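# Stand the cat litter pouch upright with its clip

## Task

Set the cat litter pouch upright near the centre of the table, one of its wide faces turned toward the robot arms, not touching or overlapping the pan or the scoop. The clip must finish attached to the pouch and holding it tightly, and the pan must not be tipped over at the end. Declare the task finished yourself.

## Robot and tools

Robot: two arms, left_arm and right_arm, each ending in a two-finger parallel gripper. Calibrated bases in the scene frame: left_arm at (-0.024, +0.244, 0) m with identity rotation; right_arm at (+0.041, -0.340, 0) m with quat_wxyz (+1.000, 0, 0, +0.012).

Frame: every position, orientation and target uses the scene frame. Its origin sits at table-top height halfway between the nominal bases; +z points up, +x points away from the robot across the table, and left_arm is on the +y side. Image left/right does not match arm names. Reported hand poses can be wrong by a few centimetres, worse at long reach.

Gripper geometry: the fingers extend along the gripper's own +z axis and close along its y axis. end_effector_position is the spot between the finger pads, roughly 1 cm short of the tips.

The 16-number row: every command row covers both arms even if one is idle. Order: left x, y, z, qw, qx, qy, qz, opening, then the same eight for right_arm. x, y, z are an absolute target point in metres; qw..qz an absolute orientation quaternion, w first. Opening runs from -1 (closed) to +1 (fully open, 0.094 m). Together these are an absolute pose plus a finger command, never an offset. To keep an orientation, repeat the same quaternion each row rather than copying the possibly drifted reported one. An arm meant to stay still should receive its last reported position and quaternion, with its wanted opening, in every call; sending the measured pose also relieves a press.

execute_actions(actions, cameras): actions is a list of actions; each action is a list of up to 15 rows, one row per 1/30 s control step, and a short table repeats its final row until 15 steps are used. Each action is checked: a target more than 0.6 m from the gripper's current position along any of that gripper's axes rejects the action for both arms; a malformed action, or a first action failing the check against the last reported state, rejects the whole call. An empty list just reports state and images. cameras picks images: omitted, null or ["all"] gives all, [] none; names are cam_high and cam_low (896x504 each); an unknown name invalidates the call.

move(target, speed, blend, opening_speed, blocking, cameras): drives each gripper in a straight line from its Hand target toward the given row (or through a list of up to 15 rows, sharing 10 s total). No 0.6 m check here. speed: m/s, 0.002 to 2.9, default 0.25, rotation capped at twice that in rad/s; one value or one per target. blend: metres of corner rounding at intermediate targets, default 0. opening_speed: rate of the finger command on the -1..+1 scale per second, minimum 0.2; use a low value to close gently on soft items. blocking=false returns after about 0.5 s while motion continues; a new move then takes over from the current point. Paths do not avoid obstacles or the other arm. Grippers lag and overshoot more at higher speed or near full stretch. Do not route a path close past an arm's own base; it can flip the shoulder posture. The result adds a "move:" line: done, off_target, moving, held, fault, etc., plus limits (paced = pose clipped, held = steps withheld). An arm not named in the ending is done (within 10 mm and 2 degrees). done/off_target say nothing about contact.

wait(seconds 0 to 10, cameras): lets time pass with last commands held; a running move continues. stop(cameras): brakes the current move. zoom_image(camera, region): region [x0, y0, x1, y1] in pixels of that camera's latest image, at most 504x504. read_manual(section): licence texts only. finished_scene(scene): ends the current scene, given its integer number; irreversible, so only call once the pouch stands correctly with the clip on it.

Control behaviour: per step the commanded orientation is limited to 40 degrees from the measured one, and position wins over orientation if both cannot be met. After each action the arm heads to its Hand target, which may fall short of your command; issue the remainder next. Tiny moves might not start. Friction and weight can leave a free arm a centimetre or more off. "Tool commands" shows current finger commands; a 0 sent is a real command.

Gripping: grip_measured uses the opening scale; empty it reads up to about 2.7 mm wide. On a hard part it can read a few mm under the part's width. Pressing at full force starts roughly 0.05 below the first-contact reading (more for small, round or soft items). Release by commanding well above grip_measured. Each pad pushes around 50-64 N.

Readings: Joint positions (last number is opening in metres), Joint velocities ("within noise" when idle), Joint torques (include gravity, offset and noise; joints 1-3 wrap at ±28 N m).

Avoid: dropping or releasing moving items, slamming, hard hits or strong pushes, arms pressing on each other (including one gripper closing on the other's fingers), anything leaving the table, tipping the pan. Watch heat: MOTOR HOT appears at 75 °C, a fault folds the arm at 90 °C, and at 100 °C it collapses; avoid long stretched holds or pushing at unreachable poses. Loose objects may get brief random nudges.

Each tool is called after "Call:" by a JSON object that holds its "name" and its "arguments", one argument or row to a line.

## Session

Call:
{"name": "execute_actions", "arguments": {
  "actions": []
}}

Scene clock: 0.00 s.
left_arm: end_effector_position=(+0.3860, +0.2951, +0.1255) grip_measured=+1.000 end_effector_quat_wxyz=(+0.466, -0.356, +0.808, -0.062) | right_arm: end_effector_position=(+0.1356, -0.1588, +0.1164) grip_measured=+1.000 end_effector_quat_wxyz=(+0.373, -0.231, +0.889, +0.133)
Joint positions: left_arm=[0.032 1.442 0.727 0.108 -0.208 -0.69 0.094] | right_arm=[1.654 0.743 0.521 -0.887 0.697 1 0.094]
Joint velocities: within noise
Joint torques (N m): no reading
Motor temperatures (°C): left_arm=[30 33 35 31 29 30 28] | right_arm=[27 36 33 30 26 27 28]
Heat: left arm: 35 °C; right arm: 36 °C.
Hand target: left_arm +0.3871, +0.2959, +0.1305; +0.471, -0.356, +0.805, -0.061 | right_arm +0.1377, -0.1597, +0.1200; +0.380, -0.228, +0.887, +0.132
Tool commands: left_gripper/opening=+1.0 right_gripper/opening=+1.0

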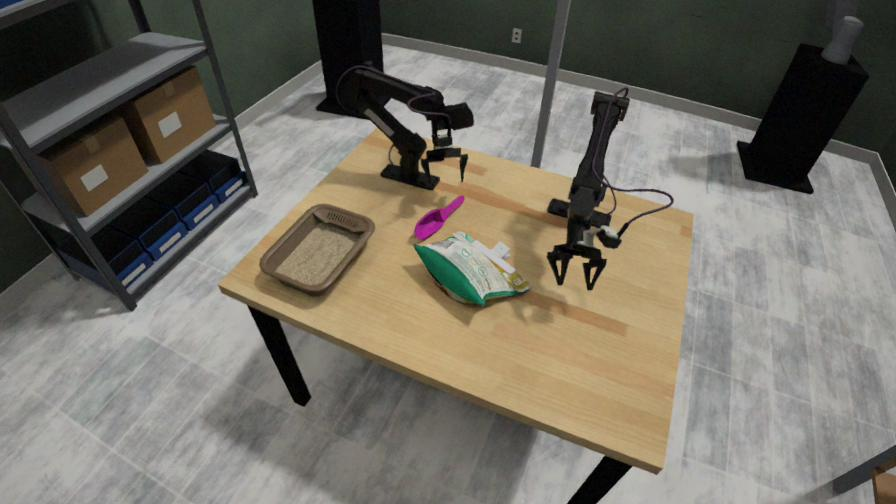

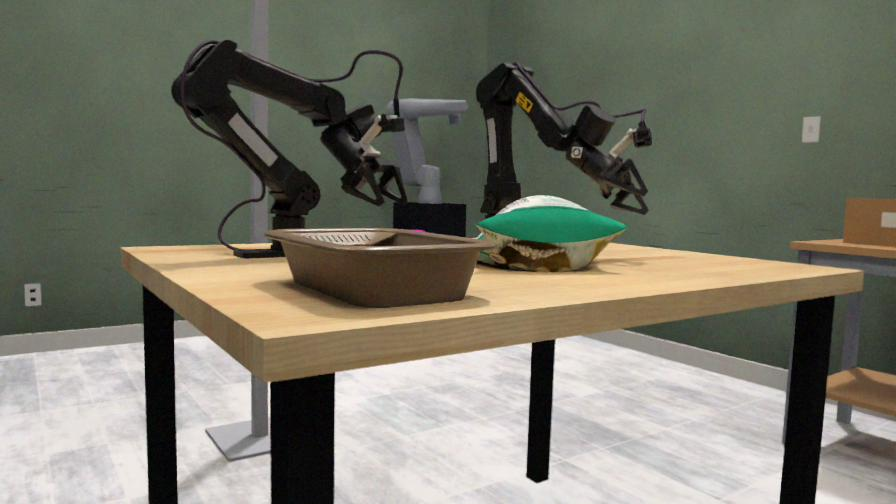

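Call:
{"name": "zoom_image", "arguments": {
  "camera": "cam_high",
  "region": [380, 180, 560, 320]
}}

Call:
{"name": "zoom_image", "arguments": {
  "camera": "cam_low",
  "region": [440, 170, 660, 290]
}}

Call:
{"name": "zoom_image", "arguments": {
  "camera": "cam_high",
  "region": [220, 60, 720, 484]
}}

Scaled by 2.800.

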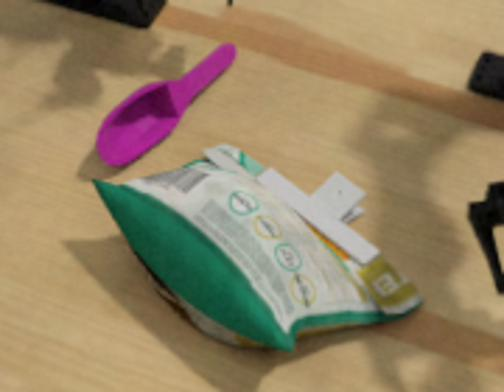

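Scaled by 2.291.

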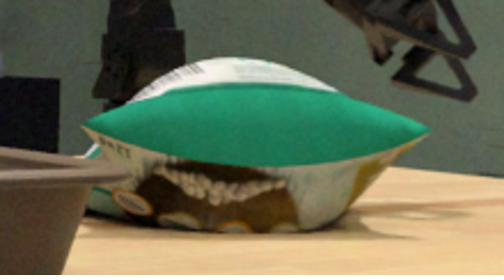

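Scaled by 1.008.

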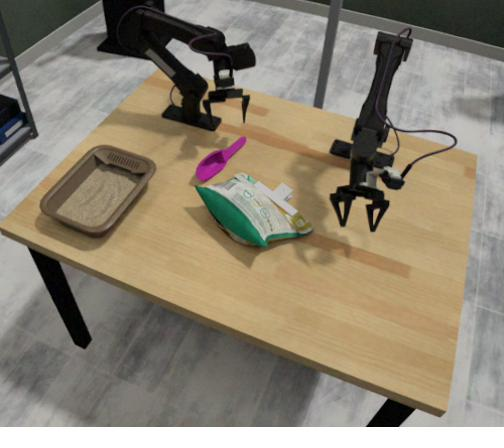

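Call:
{"name": "zoom_image", "arguments": {
  "camera": "cam_high",
  "region": [405, 220, 540, 310]
}}

Call:
{"name": "zoom_image", "arguments": {
  "camera": "cam_low",
  "region": [465, 180, 645, 280]
}}

Scaled by 3.733.

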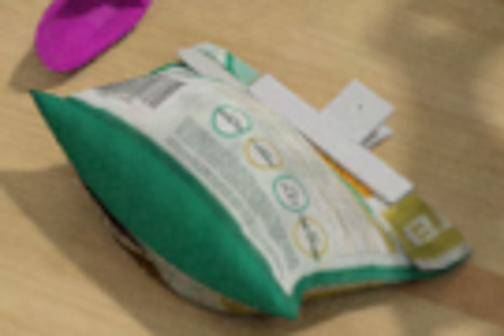

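Scaled by 2.800.

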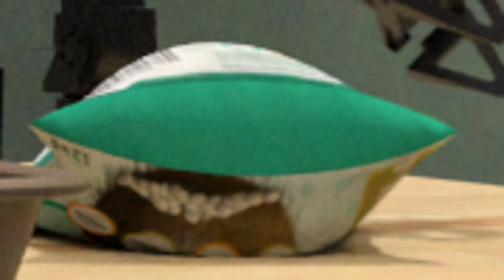

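Call:
{"name": "move", "arguments": {
  "target": [
    [0.30, 0.22, 0.16, 0.2536, -0.486, 0.742, -0.387, 0.0, 0.1356, -0.1588, 0.1164, 0.373, -0.231, 0.889, 0.133, 1.0],
    [0.294, 0.1855, 0.10, 0.2536, -0.486, 0.742, -0.387, 0.0, 0.1356, -0.1588, 0.1164, 0.373, -0.231, 0.889, 0.133, 1.0]
  ]
}}

Call:
{"name": "zoom_image", "arguments": {
  "camera": "cam_high",
  "region": [440, 180, 600, 310]
}}

Call:
{"name": "zoom_image", "arguments": {
  "camera": "cam_low",
  "region": [440, 120, 660, 290]
}}

Scene clock: 7.27 s.
left_arm: end_effector_position=(+0.2946, +0.1858, +0.1044) grip_measured=+0.001 end_effector_quat_wxyz=(+0.254, -0.485, +0.740, -0.391) | right_arm: end_effector_position=(+0.1344, -0.1585, +0.1155) grip_measured=+1.000 end_effector_quat_wxyz=(+0.369, -0.232, +0.890, +0.134)
Joint positions: left_arm=[0 1.094 0.421 0.029 0.338 -1.332 0.047] | right_arm=[1.654 0.743 0.521 -0.887 0.689 1 0.094]
Joint velocities: within noise
Joint torques (N m): left_arm=[-0.53 -1.61 6.3 1.91 0.01 0.04] | right_arm=[-0.25 0.44 6.45 0.96 0.4 -0.05]
Motor temperatures (°C): left_arm=[30 33 37 32 29 30 28] | right_arm=[27 36 34 30 26 27 28]
Heat: left arm: 37 °C; right arm: 36 °C.
Hand target: left_arm +0.2939, +0.1855, +0.1000; +0.253, -0.486, +0.742, -0.387 | right_arm +0.1356, -0.1588, +0.1164; +0.373, -0.231, +0.889, +0.133
Off the commanded pose: left_arm 0.004 m, 1 deg | right_arm 0.001 m, 0 deg.
move: done

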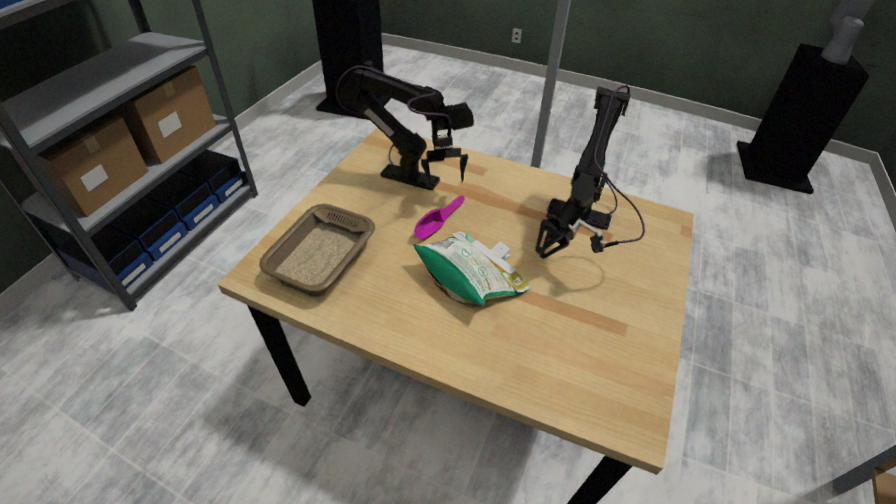

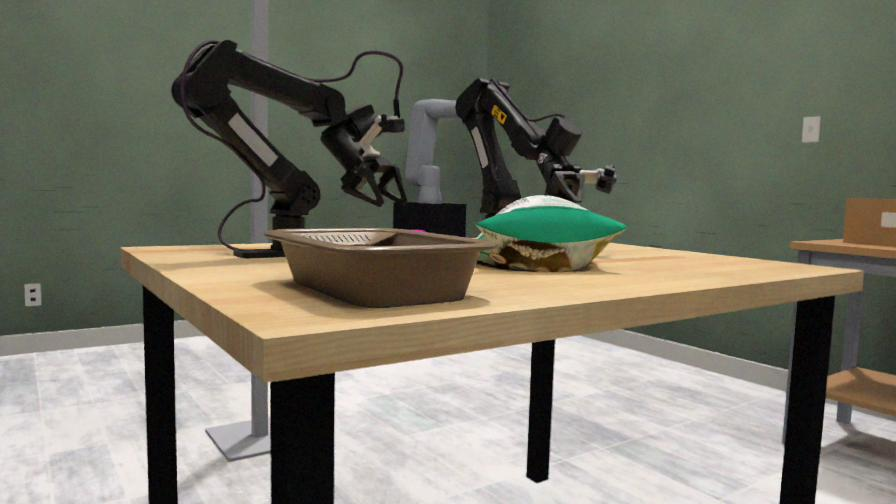

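Scaled by 3.150.

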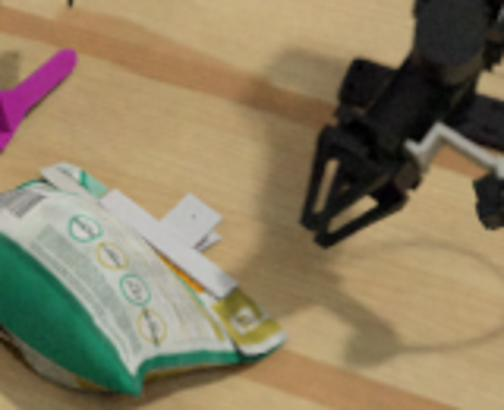

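Scaled by 2.291.

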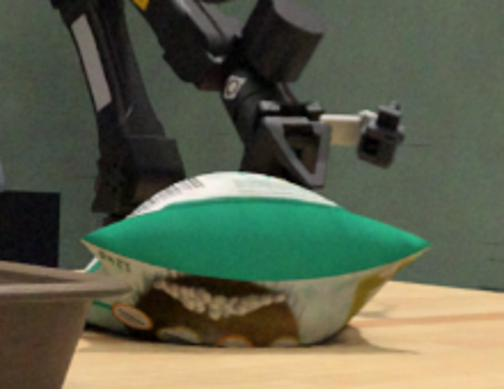

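Call:
{"name": "move", "arguments": {
  "target": [
    [0.305, 0.185, 0.095, 0.3223, -0.46, 0.678, -0.4755, 0.0, 0.1356, -0.1588, 0.1164, 0.373, -0.231, 0.889, 0.133, 1.0],
    [0.340, 0.171, 0.079, 0.3223, -0.46, 0.678, -0.4755, 0.0, 0.1356, -0.1588, 0.1164, 0.373, -0.231, 0.889, 0.133, 1.0]
  ],
  "speed": 0.1
}}

Call:
{"name": "zoom_image", "arguments": {
  "camera": "cam_high",
  "region": [450, 210, 590, 310]
}}

Call:
{"name": "zoom_image", "arguments": {
  "camera": "cam_low",
  "region": [500, 160, 660, 280]
}}

Scene clock: 11.10 s.
left_arm: end_effector_position=(+0.3331, +0.1717, +0.0737) grip_measured=+0.001 end_effector_quat_wxyz=(+0.313, -0.465, +0.680, -0.472) | right_arm: end_effector_position=(+0.1344, -0.1585, +0.1155) grip_measured=+1.000 end_effector_quat_wxyz=(+0.369, -0.232, +0.890, +0.134)
Joint positions: left_arm=[-0.053 1.541 0.252 0.904 0.311 -1.461 0.047] | right_arm=[1.654 0.743 0.521 -0.887 0.689 1 0.094]
Joint velocities: within noise
Joint torques (N m): left_arm=[-0.23 -3.04 6.48 2.14 -0.06 0.01] | right_arm=[-0.25 0.02 6.49 0.93 0.41 -0.07]
Motor temperatures (°C): left_arm=[30 33 37 33 29 30 28] | right_arm=[27 36 34 31 26 27 28]
Heat: left arm: 37 °C; right arm: 36 °C.
Hand target: left_arm +0.3397, +0.1710, +0.0791; +0.322, -0.460, +0.678, -0.475 | right_arm +0.1356, -0.1588, +0.1164; +0.373, -0.231, +0.889, +0.133
Off the commanded pose: left_arm 0.009 m, 1 deg | right_arm 0.001 m, 0 deg.
move: done

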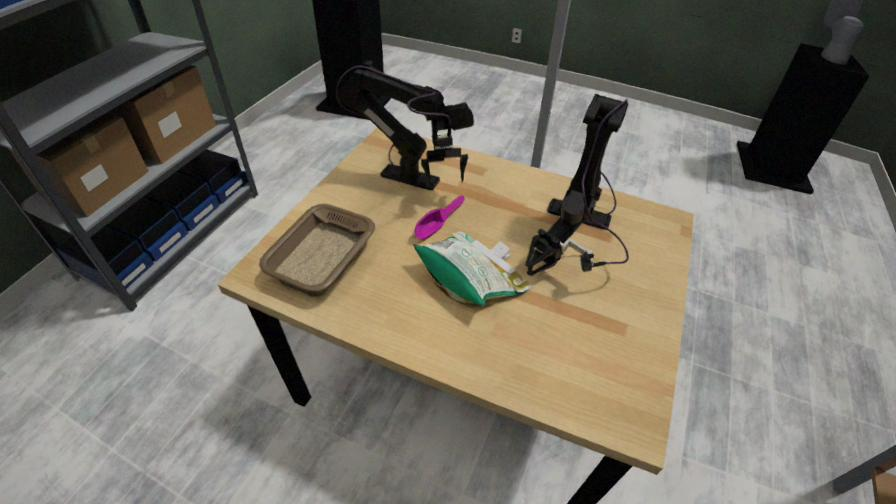

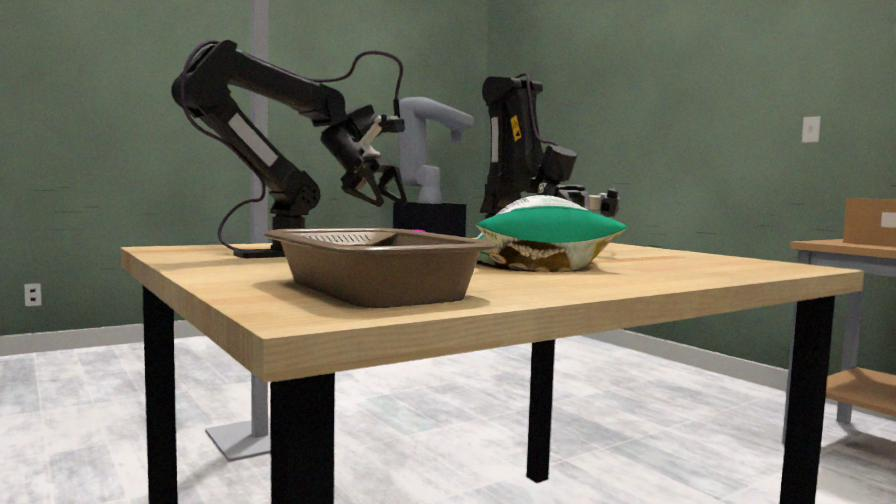

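Scaled by 3.600.

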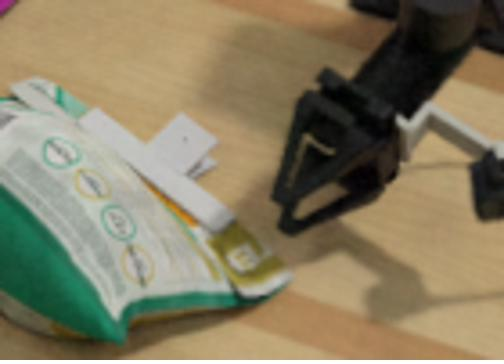

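Scaled by 3.150.

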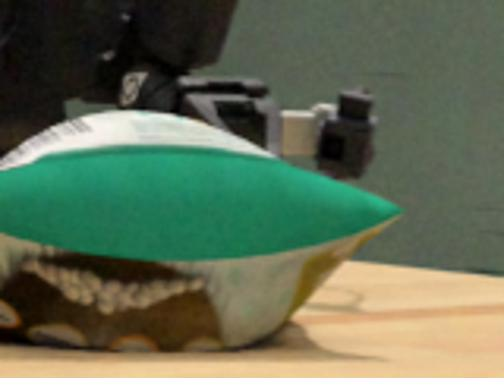

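Call:
{"name": "move", "arguments": {
  "target": [0.366, 0.159, 0.076, 0.3223, -0.46, 0.678, -0.4755, 0.0, 0.1356, -0.1588, 0.1164, 0.373, -0.231, 0.889, 0.133, 1.0],
  "speed": 0.06
}}

Call:
{"name": "zoom_image", "arguments": {
  "camera": "cam_high",
  "region": [450, 210, 590, 310]
}}

Call:
{"name": "zoom_image", "arguments": {
  "camera": "cam_low",
  "region": [500, 160, 660, 280]
}}

Scene clock: 12.47 s.
left_arm: end_effector_position=(+0.3595, +0.1603, +0.0721) grip_measured=+0.001 end_effector_quat_wxyz=(+0.314, -0.464, +0.680, -0.473) | right_arm: end_effector_position=(+0.1344, -0.1585, +0.1155) grip_measured=+1.000 end_effector_quat_wxyz=(+0.369, -0.232, +0.890, +0.134)
Joint positions: left_arm=[-0.097 1.655 0.351 0.927 0.27 -1.477 0.047] | right_arm=[1.654 0.743 0.521 -0.887 0.689 1 0.094]
Joint velocities: within noise
Joint torques (N m): left_arm=[-0.54 -4.04 6.67 2.09 -0.07 0.07] | right_arm=[-0.09 0.13 6.64 0.91 0.39 -0.08]
Motor temperatures (°C): left_arm=[30 33 37 33 29 30 28] | right_arm=[27 36 34 31 26 27 28]
Heat: left arm: 37 °C; right arm: 36 °C.
Hand target: left_arm +0.3657, +0.1590, +0.0760; +0.322, -0.460, +0.678, -0.475 | right_arm +0.1356, -0.1588, +0.1164; +0.373, -0.231, +0.889, +0.133
Off the commanded pose: left_arm 0.008 m, 1 deg | right_arm 0.001 m, 0 deg.
move: done

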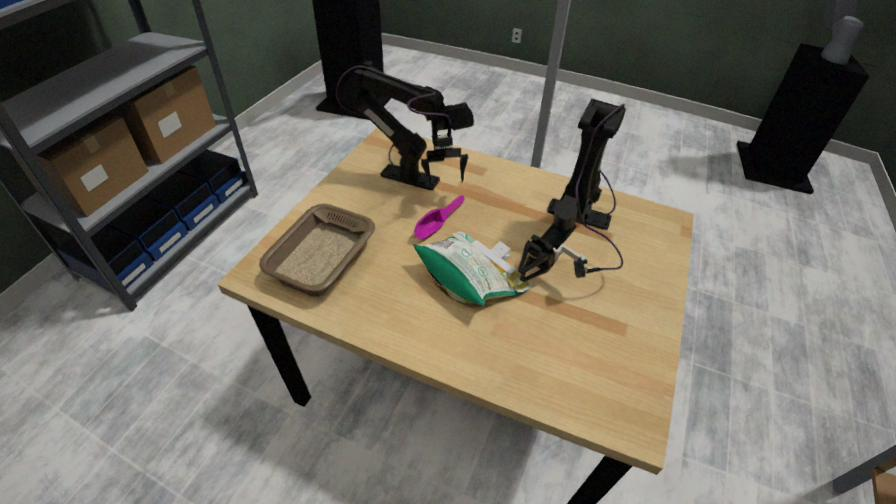

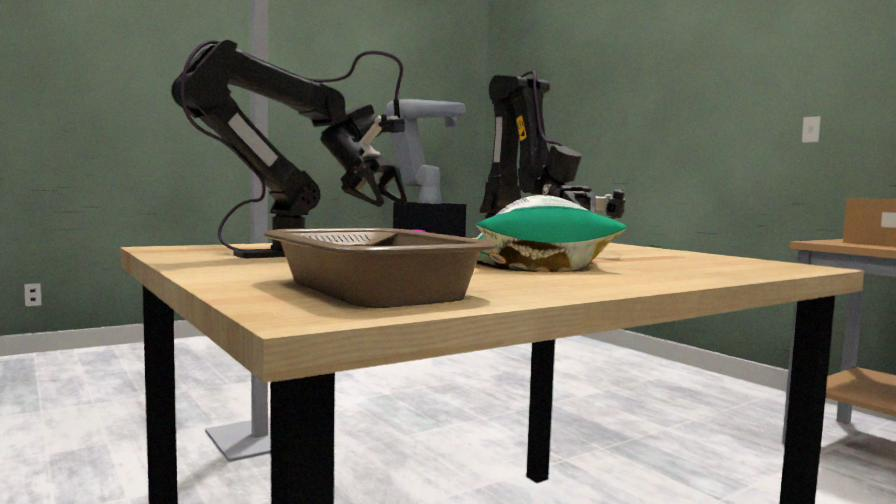

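Scaled by 3.600.

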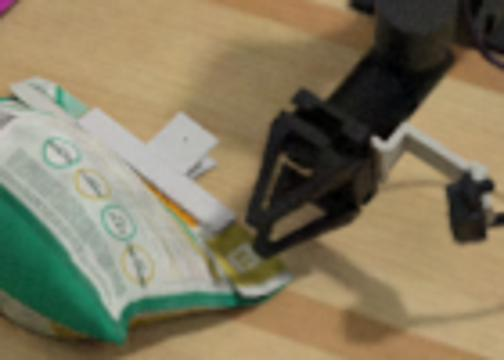

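Scaled by 3.150.

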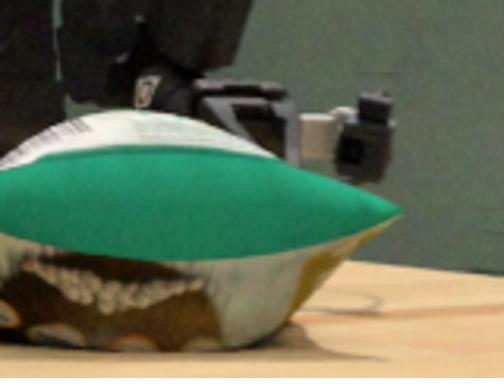

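Call:
{"name": "move", "arguments": {
  "target": [
    [0.327, 0.175, 0.080, 0.3223, -0.46, 0.678, -0.4755, 0.0, 0.1356, -0.1588, 0.1164, 0.373, -0.231, 0.889, 0.133, 1.0],
    [0.330, 0.175, 0.052, 0.3223, -0.46, 0.678, -0.4755, -0.3, 0.1356, -0.1588, 0.1164, 0.373, -0.231, 0.889, 0.133, 1.0]
  ],
  "speed": 0.06
}}

Call:
{"name": "zoom_image", "arguments": {
  "camera": "cam_high",
  "region": [450, 210, 590, 310]
}}

Call:
{"name": "zoom_image", "arguments": {
  "camera": "cam_low",
  "region": [500, 160, 660, 280]
}}

Scene clock: 15.30 s.
left_arm: end_effector_position=(+0.3330, +0.1737, +0.0574) grip_measured=-0.299 end_effector_quat_wxyz=(+0.324, -0.460, +0.673, -0.480) | right_arm: end_effector_position=(+0.1344, -0.1585, +0.1155) grip_measured=+1.000 end_effector_quat_wxyz=(+0.369, -0.232, +0.890, +0.134)
Joint positions: left_arm=[-0.047 1.707 0.214 1.139 0.311 -1.464 0.033] | right_arm=[1.654 0.743 0.521 -0.887 0.689 1 0.094]
Joint velocities: within noise
Joint torques (N m): left_arm=[0.5 -3.29 3.36 2.08 0.13 0.12] | right_arm=[-0.16 0.02 6.38 0.9 0.42 -0.04]
Motor temperatures (°C): left_arm=[30 33 37 34 29 30 28] | right_arm=[27 35 34 31 26 27 28]
Heat: left arm: 37 °C; right arm: 35 °C.
Hand target: left_arm +0.3300, +0.1750, +0.0521; +0.322, -0.460, +0.678, -0.475 | right_arm +0.1356, -0.1588, +0.1164; +0.373, -0.231, +0.889, +0.133
Off the commanded pose: left_arm 0.006 m, 1 deg | right_arm 0.001 m, 0 deg.
move: done

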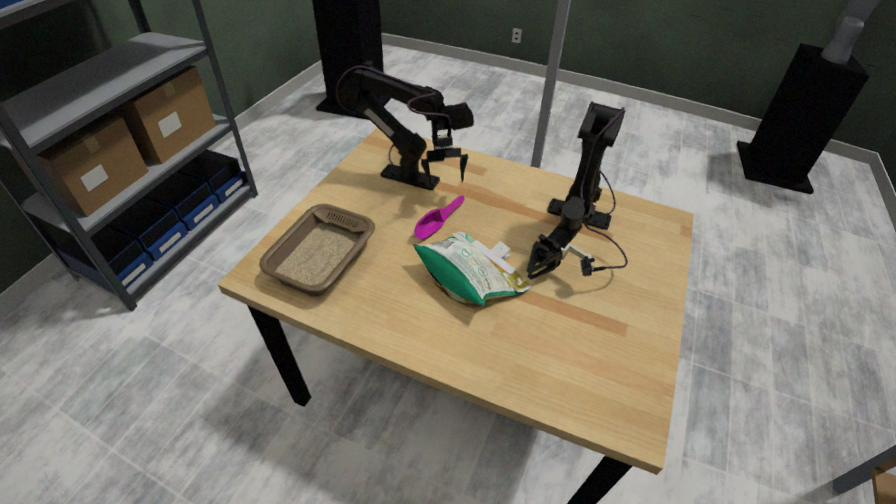

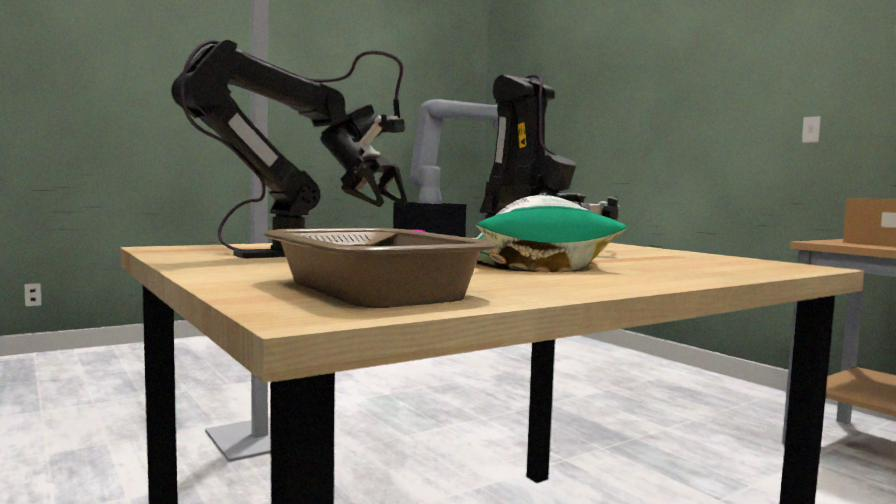

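Scaled by 3.600.

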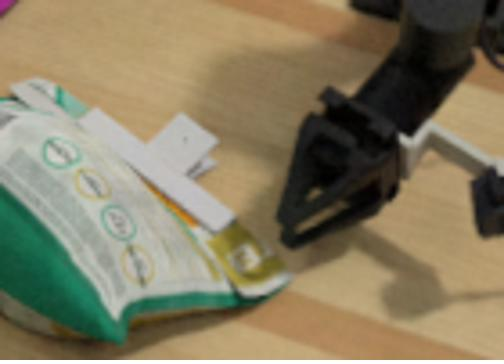

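Scaled by 3.150.

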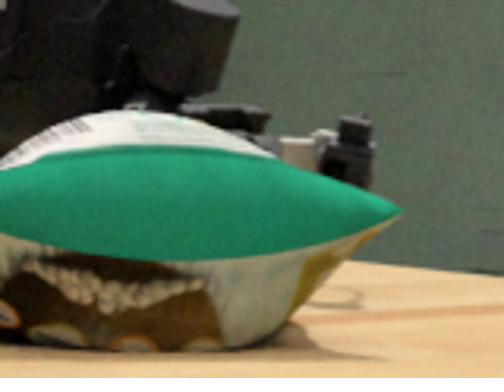

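Call:
{"name": "move", "arguments": {
  "target": [
    [0.330, 0.175, 0.030, 0.3223, -0.46, 0.678, -0.4755, -0.3, 0.1356, -0.1588, 0.1164, 0.373, -0.231, 0.889, 0.133, 1.0]
  ],
  "speed": 0.06
}}

Call:
{"name": "zoom_image", "arguments": {
  "camera": "cam_high",
  "region": [450, 210, 590, 310]
}}

Scene clock: 16.83 s.
left_arm: end_effector_position=(+0.3332, +0.1737, +0.0347) grip_measured=-0.299 end_effector_quat_wxyz=(+0.324, -0.460, +0.673, -0.479) | right_arm: end_effector_position=(+0.1344, -0.1585, +0.1155) grip_measured=+1.000 end_effector_quat_wxyz=(+0.369, -0.232, +0.890, +0.134)
Joint positions: left_arm=[-0.047 1.899 0.207 1.337 0.311 -1.464 0.033] | right_arm=[1.654 0.743 0.521 -0.887 0.689 1 0.094]
Joint velocities: within noise
Joint torques (N m): left_arm=[0.4 -4.29 2.25 2.09 0.09 0.13] | right_arm=[-0.17 0.13 6.56 0.92 0.38 -0.06]
Motor temperatures (°C): left_arm=[30 33 37 34 29 30 28] | right_arm=[27 35 34 31 26 27 28]
Heat: left arm: 37 °C; right arm: 35 °C.
Hand target: left_arm +0.3300, +0.1749, +0.0301; +0.322, -0.460, +0.678, -0.475 | right_arm +0.1356, -0.1588, +0.1164; +0.373, -0.231, +0.889, +0.133
Off the commanded pose: left_arm 0.006 m, 1 deg | right_arm 0.001 m, 0 deg.
move: done

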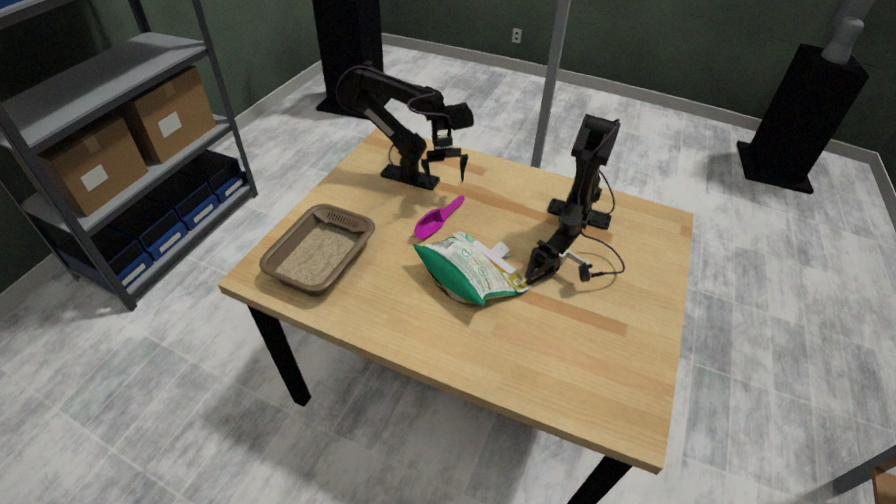

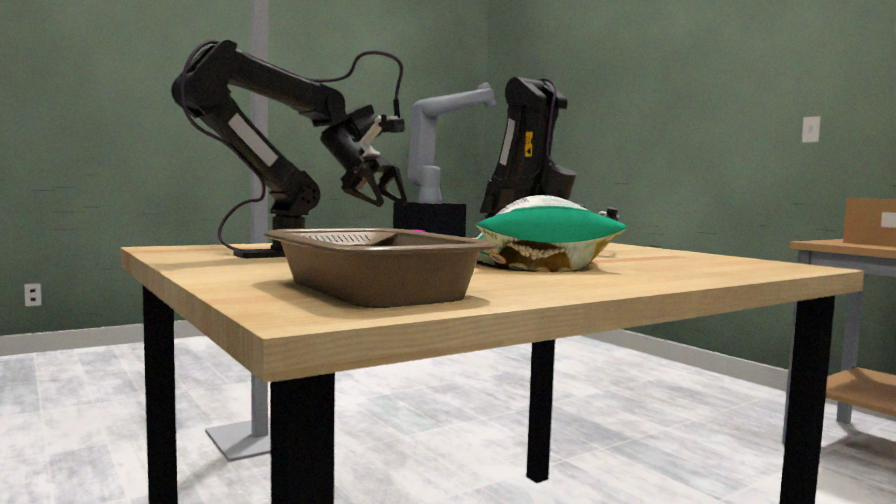

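Scaled by 3.600.

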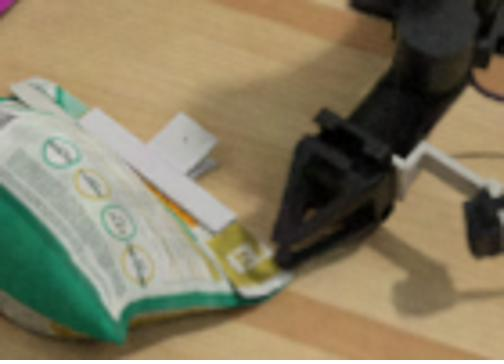

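Call:
{"name": "move", "arguments": {
  "target": [
    [0.316, 0.1665, 0.031, 0.3223, -0.46, 0.678, -0.4755, -0.3, 0.1356, -0.1588, 0.1164, 0.373, -0.231, 0.889, 0.133, 1.0],
    [0.336, 0.1585, 0.031, 0.3223, -0.46, 0.678, -0.4755, -0.3, 0.1356, -0.1588, 0.1164, 0.373, -0.231, 0.889, 0.133, 1.0]
  ],
  "speed": 0.06
}}

Call:
{"name": "zoom_image", "arguments": {
  "camera": "cam_high",
  "region": [450, 210, 590, 310]
}}

Scene clock: 18.30 s.
left_arm: end_effector_position=(+0.3308, +0.1625, +0.0305) grip_measured=-0.299 end_effector_quat_wxyz=(+0.322, -0.465, +0.676, -0.473) | right_arm: end_effector_position=(+0.1344, -0.1585, +0.1155) grip_measured=+1.000 end_effector_quat_wxyz=(+0.369, -0.232, +0.890, +0.134)
Joint positions: left_arm=[-0.11 1.904 0.205 1.334 0.245 -1.482 0.033] | right_arm=[1.654 0.743 0.521 -0.887 0.689 1 0.094]
Joint velocities: within noise
Joint torques (N m): left_arm=[-0.68 -4.29 4.51 2.05 0.07 0.04] | right_arm=[-0.2 0.14 6.27 0.93 0.41 -0.03]
Motor temperatures (°C): left_arm=[30 33 36 34 29 30 28] | right_arm=[27 35 35 31 26 27 28]
Heat: left arm: 36 °C; right arm: 35 °C.
Hand target: left_arm +0.3359, +0.1586, +0.0311; +0.322, -0.460, +0.678, -0.475 | right_arm +0.1356, -0.1588, +0.1164; +0.373, -0.231, +0.889, +0.133
Off the commanded pose: left_arm 0.007 m, 1 deg | right_arm 0.001 m, 0 deg.
move: done

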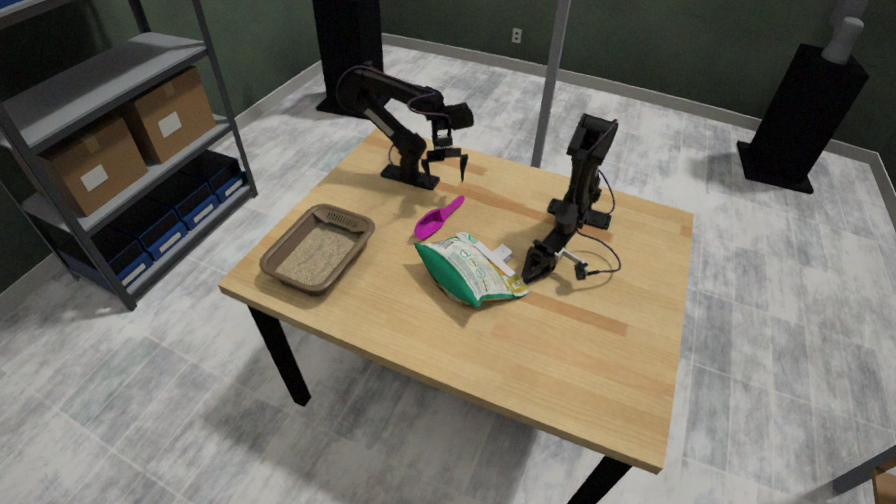

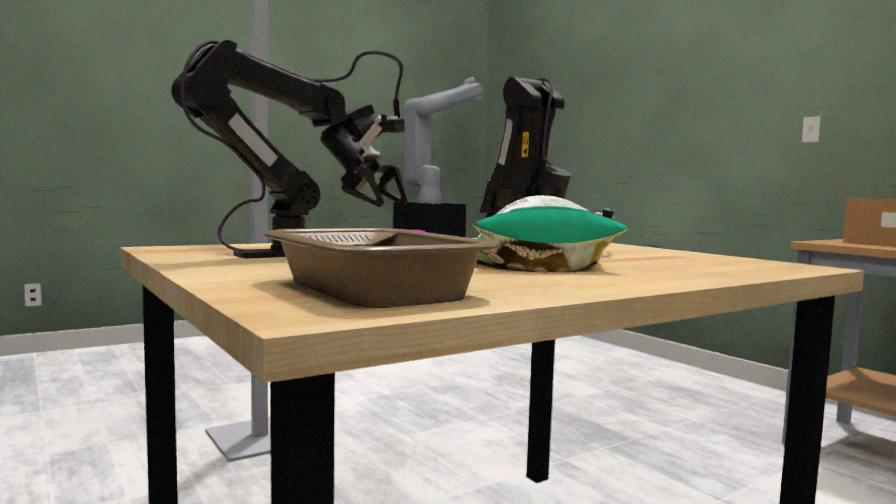

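Scaled by 3.600.

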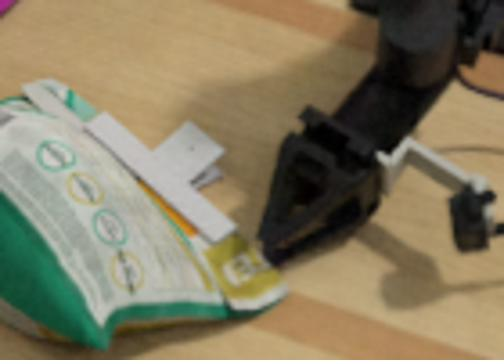

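Call:
{"name": "move", "arguments": {
  "target": [
    [0.290, 0.177, 0.041, 0.3223, -0.46, 0.678, -0.4755, -0.3, 0.1356, -0.1588, 0.1164, 0.373, -0.231, 0.889, 0.133, 1.0]
  ],
  "speed": 0.08
}}

Call:
{"name": "zoom_image", "arguments": {
  "camera": "cam_high",
  "region": [405, 220, 545, 320]
}}

Call:
{"name": "zoom_image", "arguments": {
  "camera": "cam_low",
  "region": [460, 180, 640, 280]
}}

Scene clock: 19.70 s.
left_arm: end_effector_position=(+0.2909, +0.1764, +0.0373) grip_measured=-0.299 end_effector_quat_wxyz=(+0.316, -0.467, +0.676, -0.474) | right_arm: end_effector_position=(+0.1344, -0.1585, +0.1155) grip_measured=+1.000 end_effector_quat_wxyz=(+0.369, -0.232, +0.890, +0.134)
Joint positions: left_arm=[-0.044 1.775 0.047 1.35 0.312 -1.465 0.033] | right_arm=[1.654 0.743 0.521 -0.887 0.689 1 0.094]
Joint velocities: within noise
Joint torques (N m): left_arm=[0.4 -5.16 2.07 2.01 0.15 0.15] | right_arm=[0.03 0.25 6.26 0.91 0.36 -0.03]
Motor temperatures (°C): left_arm=[30 33 36 34 29 30 28] | right_arm=[27 35 35 31 26 27 28]
Heat: left arm: 36 °C; right arm: 35 °C.
Hand target: left_arm +0.2900, +0.1770, +0.0409; +0.322, -0.460, +0.677, -0.475 | right_arm +0.1356, -0.1588, +0.1164; +0.373, -0.231, +0.889, +0.133
Off the commanded pose: left_arm 0.004 m, 1 deg | right_arm 0.001 m, 0 deg.
move: done

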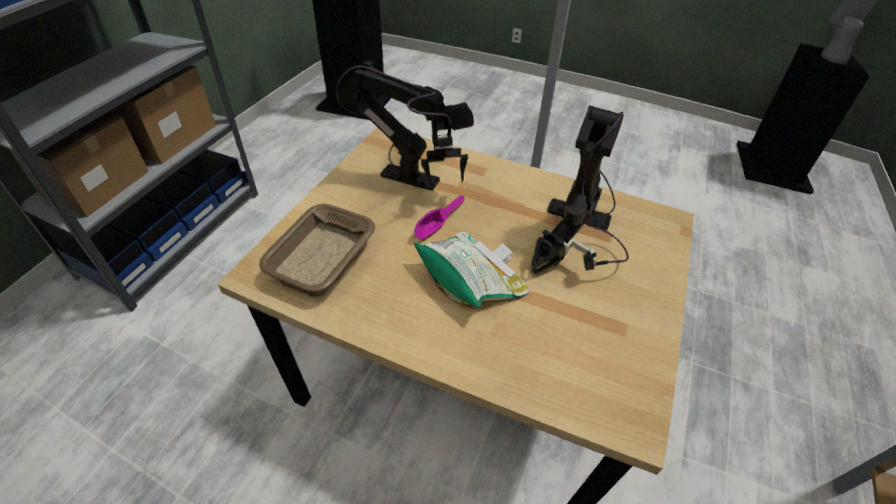

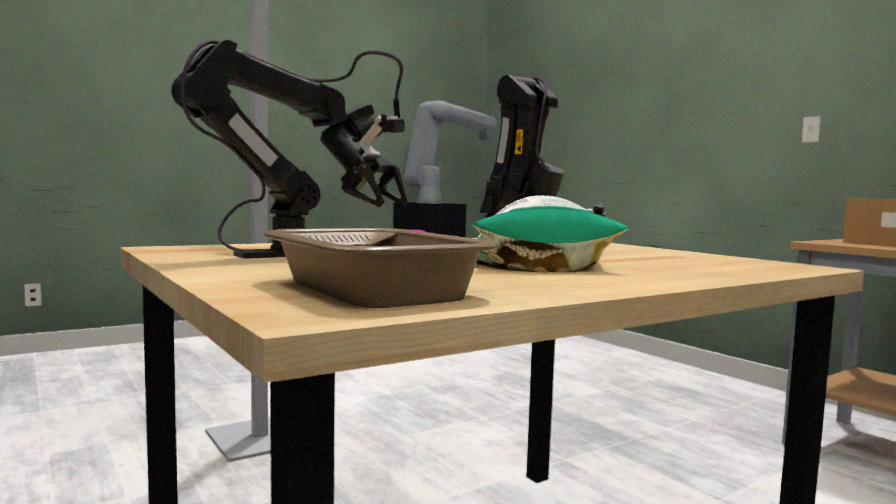

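Scaled by 3.600.

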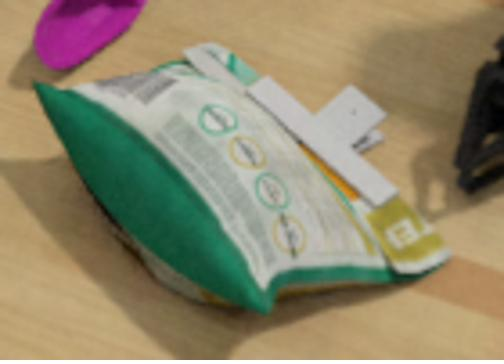

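Scaled by 2.800.

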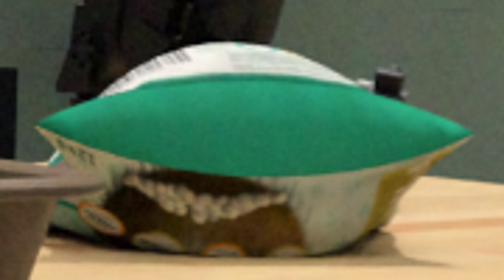

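Call:
{"name": "move", "arguments": {
  "target": [
    [0.290, 0.193, 0.054, 0.3223, -0.46, 0.678, -0.4755, 0.1, 0.1356, -0.1588, 0.1164, 0.373, -0.231, 0.889, 0.133, 1.0],
    [0.330, 0.1785, 0.054, 0.3223, -0.46, 0.678, -0.4755, 0.1, 0.1356, -0.1588, 0.1164, 0.373, -0.231, 0.889, 0.133, 1.0]
  ],
  "speed": 0.08
}}

Call:
{"name": "zoom_image", "arguments": {
  "camera": "cam_high",
  "region": [450, 210, 590, 310]
}}

Scene clock: 21.93 s.
left_arm: end_effector_position=(+0.3272, +0.1789, +0.0578) grip_measured=+0.099 end_effector_quat_wxyz=(+0.325, -0.456, +0.674, -0.481) | right_arm: end_effector_position=(+0.1344, -0.1585, +0.1155) grip_measured=+1.000 end_effector_quat_wxyz=(+0.369, -0.232, +0.890, +0.134)
Joint positions: left_arm=[-0.018 1.692 0.191 1.147 0.343 -1.448 0.052] | right_arm=[1.654 0.743 0.521 -0.887 0.689 1 0.094]
Joint velocities: within noise
Joint torques (N m): left_arm=[-0.27 -3.45 5.08 1.82 -0.06 -0.04] | right_arm=[-0.21 0.29 6.58 0.97 0.43 -0.07]
Motor temperatures (°C): left_arm=[30 34 36 35 29 30 28] | right_arm=[27 35 35 31 26 27 28]
Heat: left arm: 36 °C; right arm: 35 °C.
Hand target: left_arm +0.3299, +0.1786, +0.0542; +0.322, -0.460, +0.677, -0.475 | right_arm +0.1356, -0.1588, +0.1164; +0.373, -0.231, +0.889, +0.133
Off the commanded pose: left_arm 0.005 m, 1 deg | right_arm 0.001 m, 0 deg.
move: done

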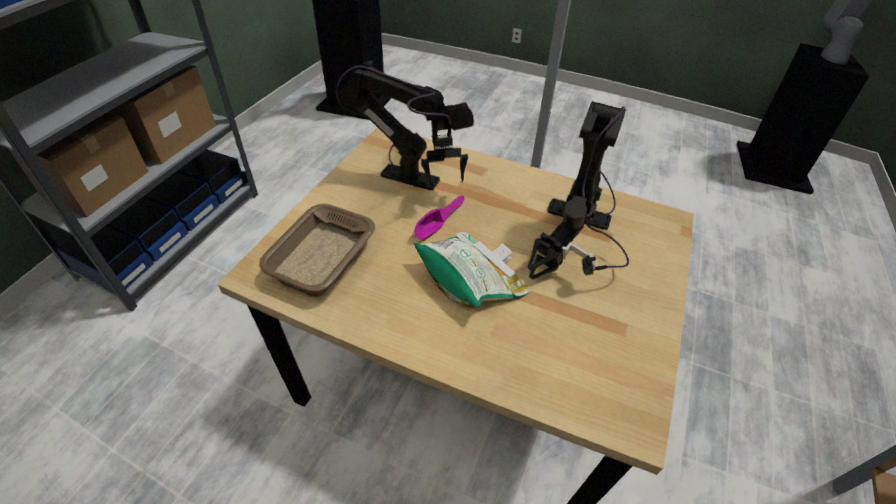

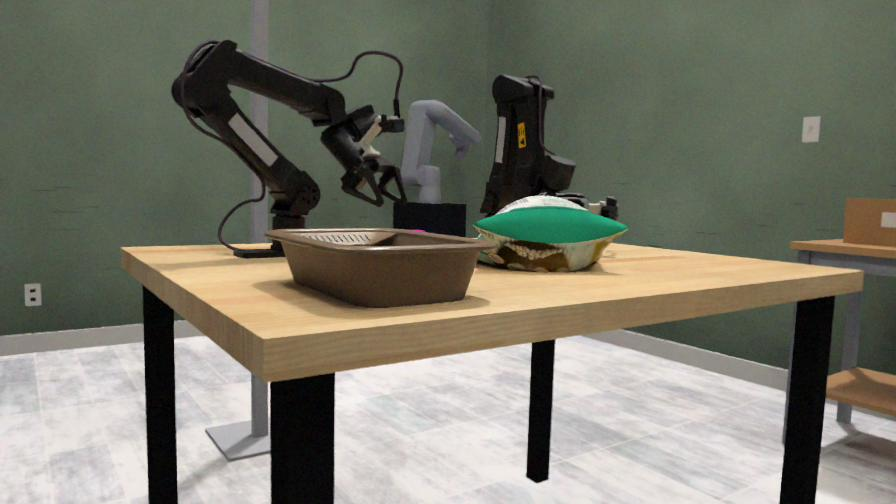

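Scaled by 3.600.

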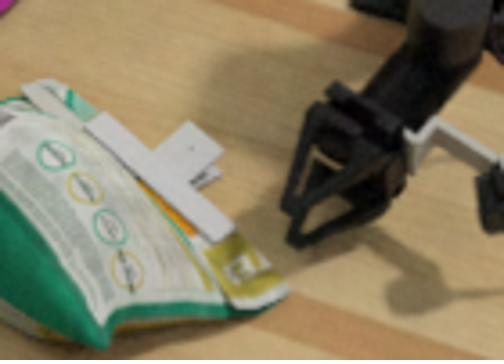

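Call:
{"name": "move", "arguments": {
  "target": [
    [0.360, 0.167, 0.050, 0.3223, -0.46, 0.678, -0.4755, 0.1, 0.1356, -0.1588, 0.1164, 0.373, -0.231, 0.889, 0.133, 1.0]
  ],
  "speed": 0.05
}}

Call:
{"name": "zoom_image", "arguments": {
  "camera": "cam_high",
  "region": [480, 240, 570, 310]
}}

Scene clock: 23.17 s.
left_arm: end_effector_position=(+0.3570, +0.1678, +0.0544) grip_measured=+0.099 end_effector_quat_wxyz=(+0.325, -0.457, +0.674, -0.481) | right_arm: end_effector_position=(+0.1344, -0.1585, +0.1155) grip_measured=+1.000 end_effector_quat_wxyz=(+0.369, -0.232, +0.890, +0.134)
Joint positions: left_arm=[-0.064 1.797 0.308 1.141 0.3 -1.465 0.052] | right_arm=[1.654 0.743 0.521 -0.887 0.689 1 0.094]
Joint velocities: within noise
Joint torques (N m): left_arm=[-0.4 -4.51 5.34 1.85 -0.02 0.06] | right_arm=[-0.02 0.4 6.52 0.93 0.38 -0.07]
Motor temperatures (°C): left_arm=[30 34 36 35 29 30 28] | right_arm=[27 35 35 31 26 27 28]
Heat: left arm: 36 °C; right arm: 35 °C.
Hand target: left_arm +0.3598, +0.1670, +0.0500; +0.322, -0.460, +0.678, -0.475 | right_arm +0.1356, -0.1588, +0.1164; +0.373, -0.231, +0.889, +0.133
Off the commanded pose: left_arm 0.005 m, 1 deg | right_arm 0.001 m, 0 deg.
move: done

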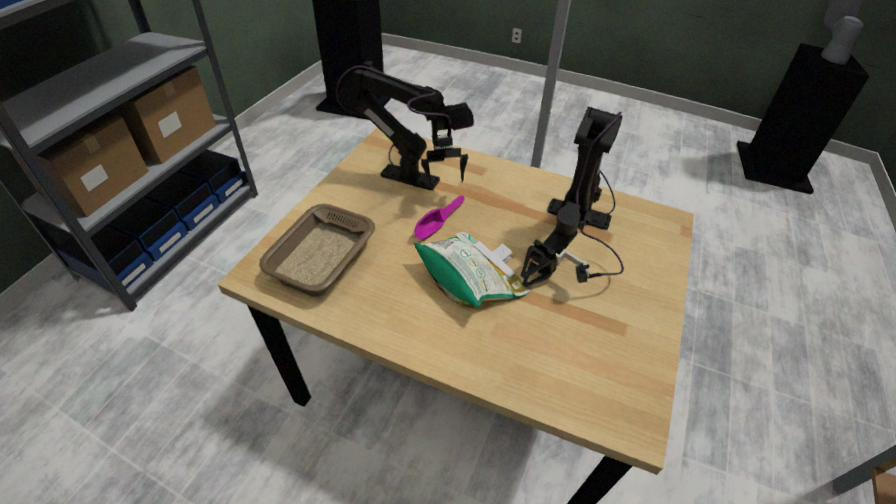

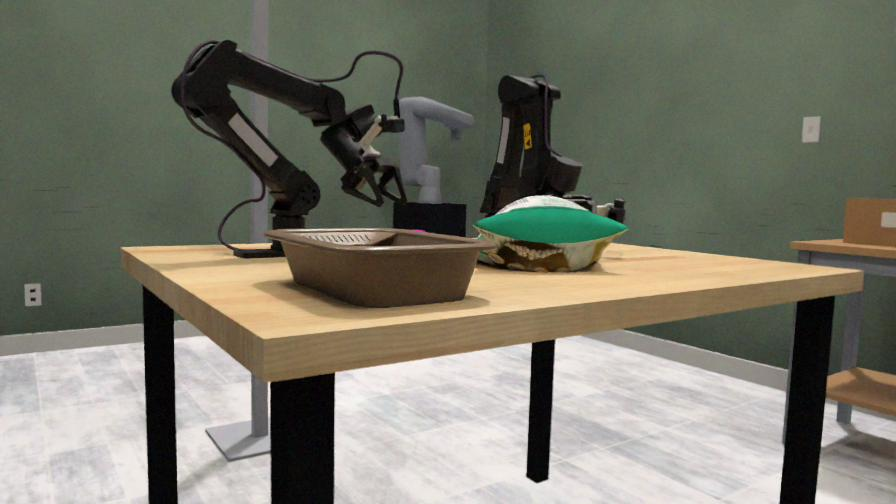

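Scaled by 5.600.

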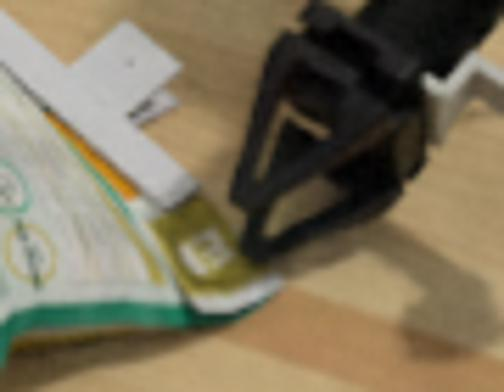

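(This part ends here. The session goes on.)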